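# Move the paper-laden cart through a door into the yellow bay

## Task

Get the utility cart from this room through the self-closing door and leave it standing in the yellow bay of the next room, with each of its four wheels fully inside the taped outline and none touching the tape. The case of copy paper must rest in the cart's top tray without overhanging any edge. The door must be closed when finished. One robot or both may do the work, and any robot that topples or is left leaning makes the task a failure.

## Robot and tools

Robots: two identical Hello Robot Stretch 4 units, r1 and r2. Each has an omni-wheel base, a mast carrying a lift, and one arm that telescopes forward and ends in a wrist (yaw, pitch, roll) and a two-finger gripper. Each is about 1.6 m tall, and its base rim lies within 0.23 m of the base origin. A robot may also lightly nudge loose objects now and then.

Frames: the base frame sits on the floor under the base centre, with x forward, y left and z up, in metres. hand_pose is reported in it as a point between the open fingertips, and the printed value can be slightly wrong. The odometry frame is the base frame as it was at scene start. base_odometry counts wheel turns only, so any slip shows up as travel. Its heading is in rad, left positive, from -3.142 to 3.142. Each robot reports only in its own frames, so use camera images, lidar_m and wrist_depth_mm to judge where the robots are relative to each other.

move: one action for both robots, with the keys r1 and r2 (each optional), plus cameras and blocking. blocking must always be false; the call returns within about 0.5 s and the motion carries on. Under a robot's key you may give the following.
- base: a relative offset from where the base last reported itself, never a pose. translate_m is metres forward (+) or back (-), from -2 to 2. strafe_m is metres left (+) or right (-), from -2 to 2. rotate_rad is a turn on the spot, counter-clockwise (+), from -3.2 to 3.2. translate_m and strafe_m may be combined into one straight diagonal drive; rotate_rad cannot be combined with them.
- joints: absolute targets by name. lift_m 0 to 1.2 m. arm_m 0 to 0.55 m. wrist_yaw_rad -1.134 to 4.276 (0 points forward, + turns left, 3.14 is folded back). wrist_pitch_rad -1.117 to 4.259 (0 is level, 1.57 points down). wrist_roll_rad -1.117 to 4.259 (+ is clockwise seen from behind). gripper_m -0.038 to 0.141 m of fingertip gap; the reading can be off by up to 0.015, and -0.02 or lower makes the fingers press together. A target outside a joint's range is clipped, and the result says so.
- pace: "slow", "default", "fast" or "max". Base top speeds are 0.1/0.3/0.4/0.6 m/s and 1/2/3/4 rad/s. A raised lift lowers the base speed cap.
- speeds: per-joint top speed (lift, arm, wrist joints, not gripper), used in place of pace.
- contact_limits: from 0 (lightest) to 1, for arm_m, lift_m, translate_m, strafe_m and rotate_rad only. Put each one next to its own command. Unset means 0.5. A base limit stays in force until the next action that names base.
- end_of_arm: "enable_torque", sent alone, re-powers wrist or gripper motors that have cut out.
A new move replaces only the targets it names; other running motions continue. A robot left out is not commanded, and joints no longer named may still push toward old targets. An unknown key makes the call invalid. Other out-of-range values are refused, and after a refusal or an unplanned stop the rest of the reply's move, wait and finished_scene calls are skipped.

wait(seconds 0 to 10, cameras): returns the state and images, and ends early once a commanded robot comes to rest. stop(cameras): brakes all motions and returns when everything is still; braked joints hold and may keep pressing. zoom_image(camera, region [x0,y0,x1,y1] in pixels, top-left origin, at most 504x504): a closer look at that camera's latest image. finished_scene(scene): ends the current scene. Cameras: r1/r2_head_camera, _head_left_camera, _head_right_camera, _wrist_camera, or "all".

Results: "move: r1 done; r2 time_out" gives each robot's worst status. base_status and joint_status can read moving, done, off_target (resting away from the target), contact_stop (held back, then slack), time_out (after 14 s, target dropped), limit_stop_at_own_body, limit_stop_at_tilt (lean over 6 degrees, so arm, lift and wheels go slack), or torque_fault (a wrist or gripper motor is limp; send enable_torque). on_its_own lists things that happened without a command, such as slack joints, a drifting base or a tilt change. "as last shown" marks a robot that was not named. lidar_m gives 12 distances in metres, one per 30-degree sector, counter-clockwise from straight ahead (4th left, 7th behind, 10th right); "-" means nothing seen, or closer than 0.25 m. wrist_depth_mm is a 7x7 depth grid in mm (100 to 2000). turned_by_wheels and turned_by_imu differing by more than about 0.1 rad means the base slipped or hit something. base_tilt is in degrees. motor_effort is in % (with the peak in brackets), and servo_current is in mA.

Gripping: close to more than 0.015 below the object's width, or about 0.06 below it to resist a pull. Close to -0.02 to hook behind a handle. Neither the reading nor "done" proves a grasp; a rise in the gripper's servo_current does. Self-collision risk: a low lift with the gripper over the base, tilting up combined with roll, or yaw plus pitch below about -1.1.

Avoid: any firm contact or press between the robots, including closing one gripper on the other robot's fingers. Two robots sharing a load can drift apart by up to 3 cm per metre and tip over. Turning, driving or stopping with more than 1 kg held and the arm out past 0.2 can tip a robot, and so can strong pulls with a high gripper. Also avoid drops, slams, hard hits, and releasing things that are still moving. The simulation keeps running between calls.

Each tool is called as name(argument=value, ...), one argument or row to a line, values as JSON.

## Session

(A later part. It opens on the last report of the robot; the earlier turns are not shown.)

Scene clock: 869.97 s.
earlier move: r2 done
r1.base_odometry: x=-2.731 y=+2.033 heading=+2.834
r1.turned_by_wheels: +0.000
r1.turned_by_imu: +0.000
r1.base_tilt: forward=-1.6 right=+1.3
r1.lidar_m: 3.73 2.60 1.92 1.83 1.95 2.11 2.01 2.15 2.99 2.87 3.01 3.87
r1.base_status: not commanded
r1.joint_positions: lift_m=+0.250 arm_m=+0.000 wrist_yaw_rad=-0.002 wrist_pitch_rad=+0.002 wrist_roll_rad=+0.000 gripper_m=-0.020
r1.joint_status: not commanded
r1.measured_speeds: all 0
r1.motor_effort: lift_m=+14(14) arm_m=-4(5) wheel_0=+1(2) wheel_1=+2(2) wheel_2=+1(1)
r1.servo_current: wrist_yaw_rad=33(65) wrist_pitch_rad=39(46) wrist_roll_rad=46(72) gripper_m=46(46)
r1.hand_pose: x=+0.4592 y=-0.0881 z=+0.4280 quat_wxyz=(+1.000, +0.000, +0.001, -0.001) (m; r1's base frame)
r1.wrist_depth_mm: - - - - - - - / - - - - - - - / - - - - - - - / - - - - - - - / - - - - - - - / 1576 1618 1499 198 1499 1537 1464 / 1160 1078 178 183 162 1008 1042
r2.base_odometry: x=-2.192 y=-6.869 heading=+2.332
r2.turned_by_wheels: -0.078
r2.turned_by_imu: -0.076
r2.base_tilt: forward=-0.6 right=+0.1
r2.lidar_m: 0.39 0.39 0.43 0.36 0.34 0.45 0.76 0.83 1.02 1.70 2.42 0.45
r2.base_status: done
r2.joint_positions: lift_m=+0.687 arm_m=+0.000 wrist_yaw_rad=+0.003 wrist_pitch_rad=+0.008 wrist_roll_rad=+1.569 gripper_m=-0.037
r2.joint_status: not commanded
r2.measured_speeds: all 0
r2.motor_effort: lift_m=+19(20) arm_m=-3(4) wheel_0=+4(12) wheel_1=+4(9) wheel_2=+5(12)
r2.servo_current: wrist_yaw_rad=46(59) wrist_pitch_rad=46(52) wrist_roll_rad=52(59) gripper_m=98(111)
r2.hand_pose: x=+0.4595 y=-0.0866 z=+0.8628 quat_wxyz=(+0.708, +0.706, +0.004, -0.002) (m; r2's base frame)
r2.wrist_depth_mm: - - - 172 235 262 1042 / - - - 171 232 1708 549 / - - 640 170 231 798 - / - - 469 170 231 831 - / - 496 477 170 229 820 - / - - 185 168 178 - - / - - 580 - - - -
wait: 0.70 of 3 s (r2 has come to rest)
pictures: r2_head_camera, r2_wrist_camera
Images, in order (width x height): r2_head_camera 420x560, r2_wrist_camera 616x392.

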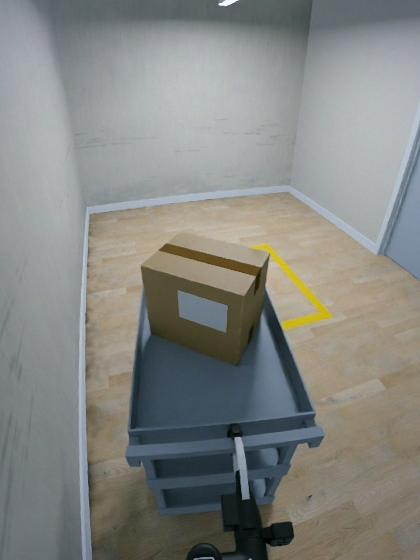

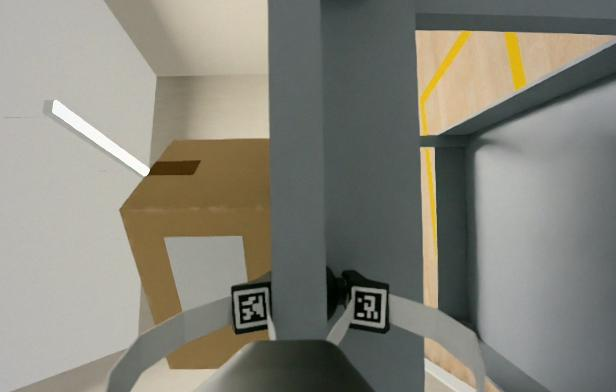

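move(
  blocking=false,
  r2={"base":{"translate_m":0.3},"pace":"slow","contact_limits":{"translate_m":0.3}},
  cameras=[],
)

wait(
  seconds=6,
  cameras=["r2_wrist_camera"],
)

move(
  blocking=false,
  r2={"base":{"translate_m":0.02,"strafe_m":0.13},"pace":"slow","contact_limits":{"translate_m":0.3}},
  cameras=[],
)

wait(
  seconds=4,
  cameras=[],
)

move(
  blocking=false,
  r2={"base":{"rotate_rad":-0.12},"pace":"slow"},
  cameras=[],
)

wait(
  seconds=3,
  cameras=["r2_head_camera","r2_wrist_camera"],
)

Scene clock: 888.20 s.
move: r2 moving
r1: as last shown
r1.lidar_m: 3.74 2.60 1.93 1.84 1.93 2.09 2.02 2.16 2.97 2.88 3.00 3.89
r1.motor_effort: lift_m=+14(14) arm_m=-4(5) wheel_0=+2(2) wheel_1=+2(2) wheel_2=+1(1)
r1.servo_current: wrist_yaw_rad=72(72) wrist_pitch_rad=46(52) wrist_roll_rad=52(59) gripper_m=46(52)
r1.wrist_depth_mm: - - - - - - - / - - - - - - - / - - - - - - - / - - - - - - - / - - - - - - - / 1618 1576 1464 198 1537 1499 1499 / 1138 1060 178 184 162 991 1060
r2.base_odometry: x=-2.200 y=-6.860 heading=+2.331
r2.turned_by_wheels: +0.000
r2.turned_by_imu: +0.000
r2.base_tilt: forward=-0.7 right=+0.1
r2.lidar_m: 0.37 0.40 0.44 0.35 0.37 0.44 0.79 0.87 1.00 1.74 2.43 0.43
r2.base_status: translate_m moving
r2.joint_positions: lift_m=+0.687 arm_m=+0.000 wrist_yaw_rad=-0.002 wrist_pitch_rad=+0.008 wrist_roll_rad=+1.569 gripper_m=-0.037
r2.joint_status: not commanded
r2.measured_speeds: translate_m=+0.048 strafe_m=+0.000 rotate_rad=-0.003 lift_m=+0.000 arm_m=+0.000 wrist_yaw_rad=-0.024 wrist_pitch_rad=+0.000 wrist_roll_rad=+0.000
r2.motor_effort: lift_m=+19(19) arm_m=-4(4) wheel_0=+5(11) wheel_1=+5(8) wheel_2=-12(12)
r2.servo_current: wrist_yaw_rad=39(52) wrist_pitch_rad=46(52) wrist_roll_rad=52(52) gripper_m=98(104)
r2.contact_limits: translate_m 0.3
r2.hand_pose: x=+0.4591 y=-0.0880 z=+0.8628 quat_wxyz=(+0.708, +0.706, +0.002, -0.003) (m; r2's base frame)
r2.wrist_depth_mm: - - - 175 237 260 1060 / - - - 174 236 1661 1098 / - - - 172 233 809 - / - - 484 171 232 820 - / - 492 473 169 229 831 - / - - 185 167 178 - - / - - 559 - - 135 -
pictures: none
No camera images: "cameras" was empty.

Scene clock: 892.00 s.
earlier move: r2 done
r1.base_odometry: x=-2.731 y=+2.033 heading=+2.834
r1.turned_by_wheels: +0.000
r1.turned_by_imu: +0.000
r1.base_tilt: forward=-1.6 right=+1.3
r1.lidar_m: 3.75 2.61 1.88 1.85 1.95 2.10 2.02 2.16 2.98 2.87 3.01 3.86
r1.base_status: not commanded
r1.joint_positions: lift_m=+0.250 arm_m=+0.000 wrist_yaw_rad=-0.002 wrist_pitch_rad=+0.002 wrist_roll_rad=+0.000 gripper_m=-0.020
r1.joint_status: not commanded
r1.measured_speeds: all 0
r1.motor_effort: lift_m=+14(14) arm_m=-4(5) wheel_0=+2(2) wheel_1=+2(2) wheel_2=+1(1)
r1.servo_current: wrist_yaw_rad=33(72) wrist_pitch_rad=39(59) wrist_roll_rad=52(72) gripper_m=46(52)
r1.hand_pose: x=+0.4592 y=-0.0881 z=+0.4280 quat_wxyz=(+1.000, +0.000, +0.001, -0.001) (m; r1's base frame)
r1.wrist_depth_mm: - - - - - - - / - - - - - - - / - - - - - - - / - - - - - - - / - - - - - - - / 1618 1576 1464 199 1499 1464 1464 / 1138 1078 179 183 162 1025 1042
r2.base_odometry: x=-2.399 y=-6.652 heading=+2.332
r2.turned_by_wheels: +0.001
r2.turned_by_imu: +0.002
r2.base_tilt: forward=-0.6 right=+0.1
r2.lidar_m: 0.35 0.35 0.50 0.43 0.43 0.51 0.92 1.14 1.28 2.35 2.36 0.44
r2.base_status: done
r2.joint_positions: lift_m=+0.687 arm_m=+0.000 wrist_yaw_rad=+0.000 wrist_pitch_rad=+0.008 wrist_roll_rad=+1.569 gripper_m=-0.037
r2.joint_status: not commanded
r2.measured_speeds: all 0
r2.motor_effort: lift_m=+19(19) arm_m=+0(4) wheel_0=+5(12) wheel_1=+5(8) wheel_2=-6(15)
r2.servo_current: wrist_yaw_rad=46(59) wrist_pitch_rad=46(59) wrist_roll_rad=46(59) gripper_m=98(111)
r2.contact_limits: translate_m 0.3
r2.hand_pose: x=+0.4593 y=-0.0875 z=+0.8628 quat_wxyz=(+0.708, +0.706, +0.003, -0.003) (m; r2's base frame)
r2.wrist_depth_mm: - - - 234 287 1336 291 / - - - 264 272 1430 1160 / - - - 194 257 1618 517 / - - - 184 246 809 - / - - 477 177 234 842 - / - 473 185 167 178 - - / - - 484 - 218 - -
wait: 3.80 of 6 s (r2 has come to rest)
pictures: r2_wrist_camera
Images, in order (width x height): r2_wrist_camera 616x392.

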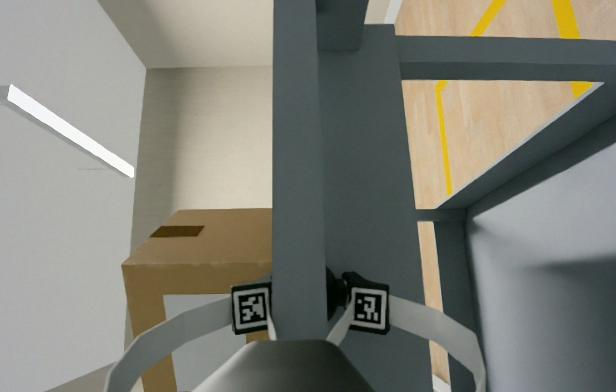

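Scene clock: 892.50 s.
move: r2 moving
r1: as last shown
r1.lidar_m: 3.75 2.59 1.92 1.83 1.96 2.11 2.01 2.14 2.95 2.86 3.01 3.85
r1.servo_current: wrist_yaw_rad=52(52) wrist_pitch_rad=46(46) wrist_roll_rad=26(65) gripper_m=52(52)
r1.wrist_depth_mm: - - - - - - - / - - - - - - - / - - - - - - - / - - - - - - - / - - - - - - - / 1618 1618 1464 198 1464 1499 1464 / 1138 1060 179 184 162 1025 1078
r2.base_odometry: x=-2.410 y=-6.659 heading=+2.331
r2.turned_by_wheels: -0.001
r2.turned_by_imu: -0.001
r2.base_tilt: forward=-0.7 right=+0.1
r2.lidar_m: 0.34 0.34 0.49 0.42 0.42 0.51 0.91 1.15 1.33 2.34 2.39 0.47
r2.base_status: translate_m moving; strafe_m moving
r2.joint_positions: lift_m=+0.687 arm_m=+0.000 wrist_yaw_rad=-0.001 wrist_pitch_rad=+0.008 wrist_roll_rad=+1.569 gripper_m=-0.037
r2.joint_status: not commanded
r2.measured_speeds: translate_m=+0.008 strafe_m=+0.051 rotate_rad=-0.003 lift_m=+0.000 arm_m=+0.000 wrist_yaw_rad=-0.021 wrist_pitch_rad=+0.000 wrist_roll_rad=+0.000
r2.motor_effort: lift_m=+19(20) arm_m=+0(1) wheel_0=-11(11) wheel_1=+7(8) wheel_2=-9(10)
r2.servo_current: wrist_yaw_rad=46(59) wrist_pitch_rad=52(52) wrist_roll_rad=52(59) gripper_m=104(104)
r2.contact_limits: translate_m 0.3
r2.hand_pose: x=+0.4592 y=-0.0878 z=+0.8628 quat_wxyz=(+0.708, +0.706, +0.002, -0.003) (m; r2's base frame)
r2.wrist_depth_mm: - - - 246 291 1336 1025 / - - - 265 274 1430 1160 / - - - 196 258 1661 496 / - - - 184 246 798 - / - - 488 177 235 809 - / - 466 185 166 179 - - / - - 480 - 216 - -
pictures: none
No camera images: "cameras" was empty.

Scene clock: 894.53 s.
earlier move: r2 done
r1.base_odometry: x=-2.731 y=+2.033 heading=+2.834
r1.turned_by_wheels: +0.000
r1.turned_by_imu: +0.000
r1.base_tilt: forward=-1.6 right=+1.3
r1.lidar_m: 3.74 2.58 1.94 1.84 1.95 2.09 2.03 2.17 2.99 2.87 2.99 3.87
r1.base_status: not commanded
r1.joint_positions: lift_m=+0.250 arm_m=+0.000 wrist_yaw_rad=-0.002 wrist_pitch_rad=+0.002 wrist_roll_rad=+0.000 gripper_m=-0.020
r1.joint_status: not commanded
r1.measured_speeds: all 0
r1.motor_effort: lift_m=+14(14) arm_m=-4(5) wheel_0=+1(2) wheel_1=+2(2) wheel_2=+1(1)
r1.servo_current: wrist_yaw_rad=59(72) wrist_pitch_rad=39(46) wrist_roll_rad=46(65) gripper_m=46(52)
r1.hand_pose: x=+0.4592 y=-0.0881 z=+0.4280 quat_wxyz=(+1.000, +0.000, +0.001, -0.001) (m; r1's base frame)
r1.wrist_depth_mm: - - - - - - - / - - - - - - - / - - - - - - - / - - - - - - - / - - - - - - - / 1618 1618 1464 198 1537 1537 1464 / 1138 1078 178 183 162 1042 1060
r2.base_odometry: x=-2.506 y=-6.727 heading=+2.332
r2.turned_by_wheels: +0.001
r2.turned_by_imu: +0.001
r2.base_tilt: forward=-0.7 right=+0.1
r2.lidar_m: 0.36 0.36 0.38 0.30 0.31 0.35 0.68 1.19 1.35 2.47 2.48 0.43
r2.base_status: done
r2.joint_positions: lift_m=+0.687 arm_m=+0.000 wrist_yaw_rad=-0.004 wrist_pitch_rad=+0.008 wrist_roll_rad=+1.569 gripper_m=-0.037
r2.joint_status: not commanded
r2.measured_speeds: all 0
r2.motor_effort: lift_m=+19(20) arm_m=+2(2) wheel_0=-6(16) wheel_1=+5(9) wheel_2=-4(12)
r2.servo_current: wrist_yaw_rad=39(65) wrist_pitch_rad=46(59) wrist_roll_rad=59(59) gripper_m=98(104)
r2.contact_limits: translate_m 0.3
r2.hand_pose: x=+0.4589 y=-0.0887 z=+0.8628 quat_wxyz=(+0.708, +0.706, +0.001, -0.004) (m; r2's base frame)
r2.wrist_depth_mm: - - - 236 258 267 267 / - - - 247 250 1661 1138 / - - - 182 243 1708 - / - - 574 235 238 831 - / - 469 462 174 232 820 - / - - 185 167 178 - - / - - 525 - 222 - -
wait: 2.03 of 4 s (r2 has come to rest)
pictures: none
No camera images: "cameras" was empty.

Scene clock: 895.03 s.
move: r2 moving
r1: as last shown
r1.lidar_m: 3.72 2.58 1.94 1.85 1.94 2.09 2.00 2.16 2.95 2.88 3.01 3.88
r1.motor_effort: lift_m=+14(14) arm_m=-4(5) wheel_0=+2(2) wheel_1=+2(2) wheel_2=+1(1)
r1.servo_current: wrist_yaw_rad=52(59) wrist_pitch_rad=46(46) wrist_roll_rad=39(52) gripper_m=46(46)
r1.wrist_depth_mm: - - - - - - - / - - - - - - - / - - - - - - - / - - - - - - - / - - - - - - - / 1576 1576 1464 198 1537 1537 1499 / 1160 1098 179 183 162 1025 1042
r2.base_odometry: x=-2.507 y=-6.727 heading=+2.231
r2.turned_by_wheels: -0.100
r2.turned_by_imu: -0.097
r2.base_tilt: forward=-0.7 right=+0.1
r2.lidar_m: 0.35 0.31 0.38 0.32 0.30 0.38 0.58 1.18 1.34 2.11 2.48 0.46
r2.base_status: rotate_rad moving
r2.joint_positions: lift_m=+0.687 arm_m=+0.000 wrist_yaw_rad=+0.007 wrist_pitch_rad=+0.008 wrist_roll_rad=+1.569 gripper_m=-0.037
r2.joint_status: not commanded
r2.measured_speeds: translate_m=-0.001 strafe_m=+0.000 rotate_rad=-0.219 lift_m=+0.000 arm_m=+0.000 wrist_yaw_rad=+0.000 wrist_pitch_rad=+0.000 wrist_roll_rad=+0.000
r2.motor_effort: lift_m=+19(20) arm_m=+2(3) wheel_0=+12(12) wheel_1=+5(8) wheel_2=+11(13)
r2.servo_current: wrist_yaw_rad=52(65) wrist_pitch_rad=52(59) wrist_roll_rad=52(59) gripper_m=104(104)
r2.hand_pose: x=+0.4599 y=-0.0853 z=+0.8628 quat_wxyz=(+0.708, +0.706, +0.005, +0.000) (m; r2's base frame)
r2.wrist_depth_mm: - - - 233 279 1336 286 / - - - 264 268 1430 1160 / - - - 250 255 1661 - / - - - 185 244 798 - / - - 462 178 236 820 - / - - 185 168 179 - - / - - 492 - 220 - -
pictures: none
No camera images: "cameras" was empty.

Scene clock: 895.80 s.
earlier move: r2 done
r1.base_odometry: x=-2.731 y=+2.033 heading=+2.834
r1.turned_by_wheels: +0.000
r1.turned_by_imu: +0.000
r1.base_tilt: forward=-1.5 right=+1.3
r1.lidar_m: 3.75 2.61 1.92 1.85 1.96 2.11 2.02 2.15 2.97 2.87 3.03 3.86
r1.base_status: not commanded
r1.joint_positions: lift_m=+0.250 arm_m=+0.000 wrist_yaw_rad=-0.002 wrist_pitch_rad=+0.002 wrist_roll_rad=+0.000 gripper_m=-0.020
r1.joint_status: not commanded
r1.measured_speeds: all 0
r1.motor_effort: lift_m=+14(14) arm_m=-4(5) wheel_0=+2(2) wheel_1=+2(2) wheel_2=+1(1)
r1.servo_current: wrist_yaw_rad=39(59) wrist_pitch_rad=46(46) wrist_roll_rad=39(65) gripper_m=46(46)
r1.hand_pose: x=+0.4592 y=-0.0881 z=+0.4280 quat_wxyz=(+1.000, +0.000, +0.001, -0.001) (m; r1's base frame)
r1.wrist_depth_mm: - - - - - - - / - - - - - - - / - - - - - - - / - - - - - - - / - - - - - - - / 1618 1537 1430 198 1537 1499 1464 / 1160 1078 178 183 162 1008 1042
r2.base_odometry: x=-2.506 y=-6.727 heading=+2.212
r2.turned_by_wheels: -0.019
r2.turned_by_imu: -0.019
r2.base_tilt: forward=-0.7 right=+0.0
r2.lidar_m: 0.33 0.30 0.42 0.31 0.31 0.32 0.56 1.18 1.30 1.98 2.47 0.46
r2.base_status: done
r2.joint_positions: lift_m=+0.687 arm_m=+0.000 wrist_yaw_rad=-0.002 wrist_pitch_rad=+0.008 wrist_roll_rad=+1.569 gripper_m=-0.037
r2.joint_status: not commanded
r2.measured_speeds: all 0
r2.motor_effort: lift_m=+19(20) arm_m=-1(3) wheel_0=+0(12) wheel_1=+3(8) wheel_2=+0(13)
r2.servo_current: wrist_yaw_rad=39(65) wrist_pitch_rad=52(59) wrist_roll_rad=59(59) gripper_m=98(104)
r2.hand_pose: x=+0.4591 y=-0.0881 z=+0.8628 quat_wxyz=(+0.708, +0.706, +0.002, -0.004) (m; r2's base frame)
r2.wrist_depth_mm: - - - 236 - 1499 1098 / - - - 267 276 312 312 / - - - 196 258 1661 508 / - - - 185 247 809 - / - - 500 178 235 831 - / - 462 185 167 178 - - / - - 477 - 216 - -
wait: 0.77 of 3 s (r2 has come to rest)
pictures: r2_head_camera, r2_wrist_camera
Images, in order (width x height): r2_head_camera 420x560, r2_wrist_camera 616x392.

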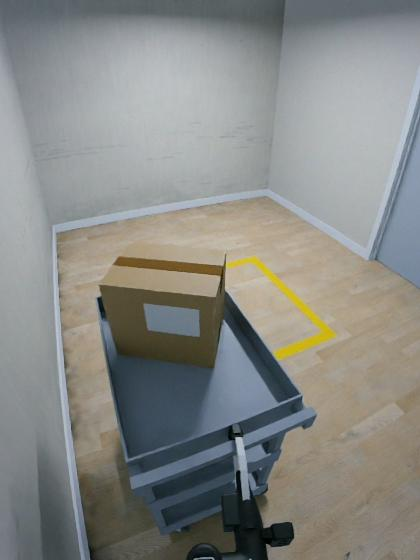

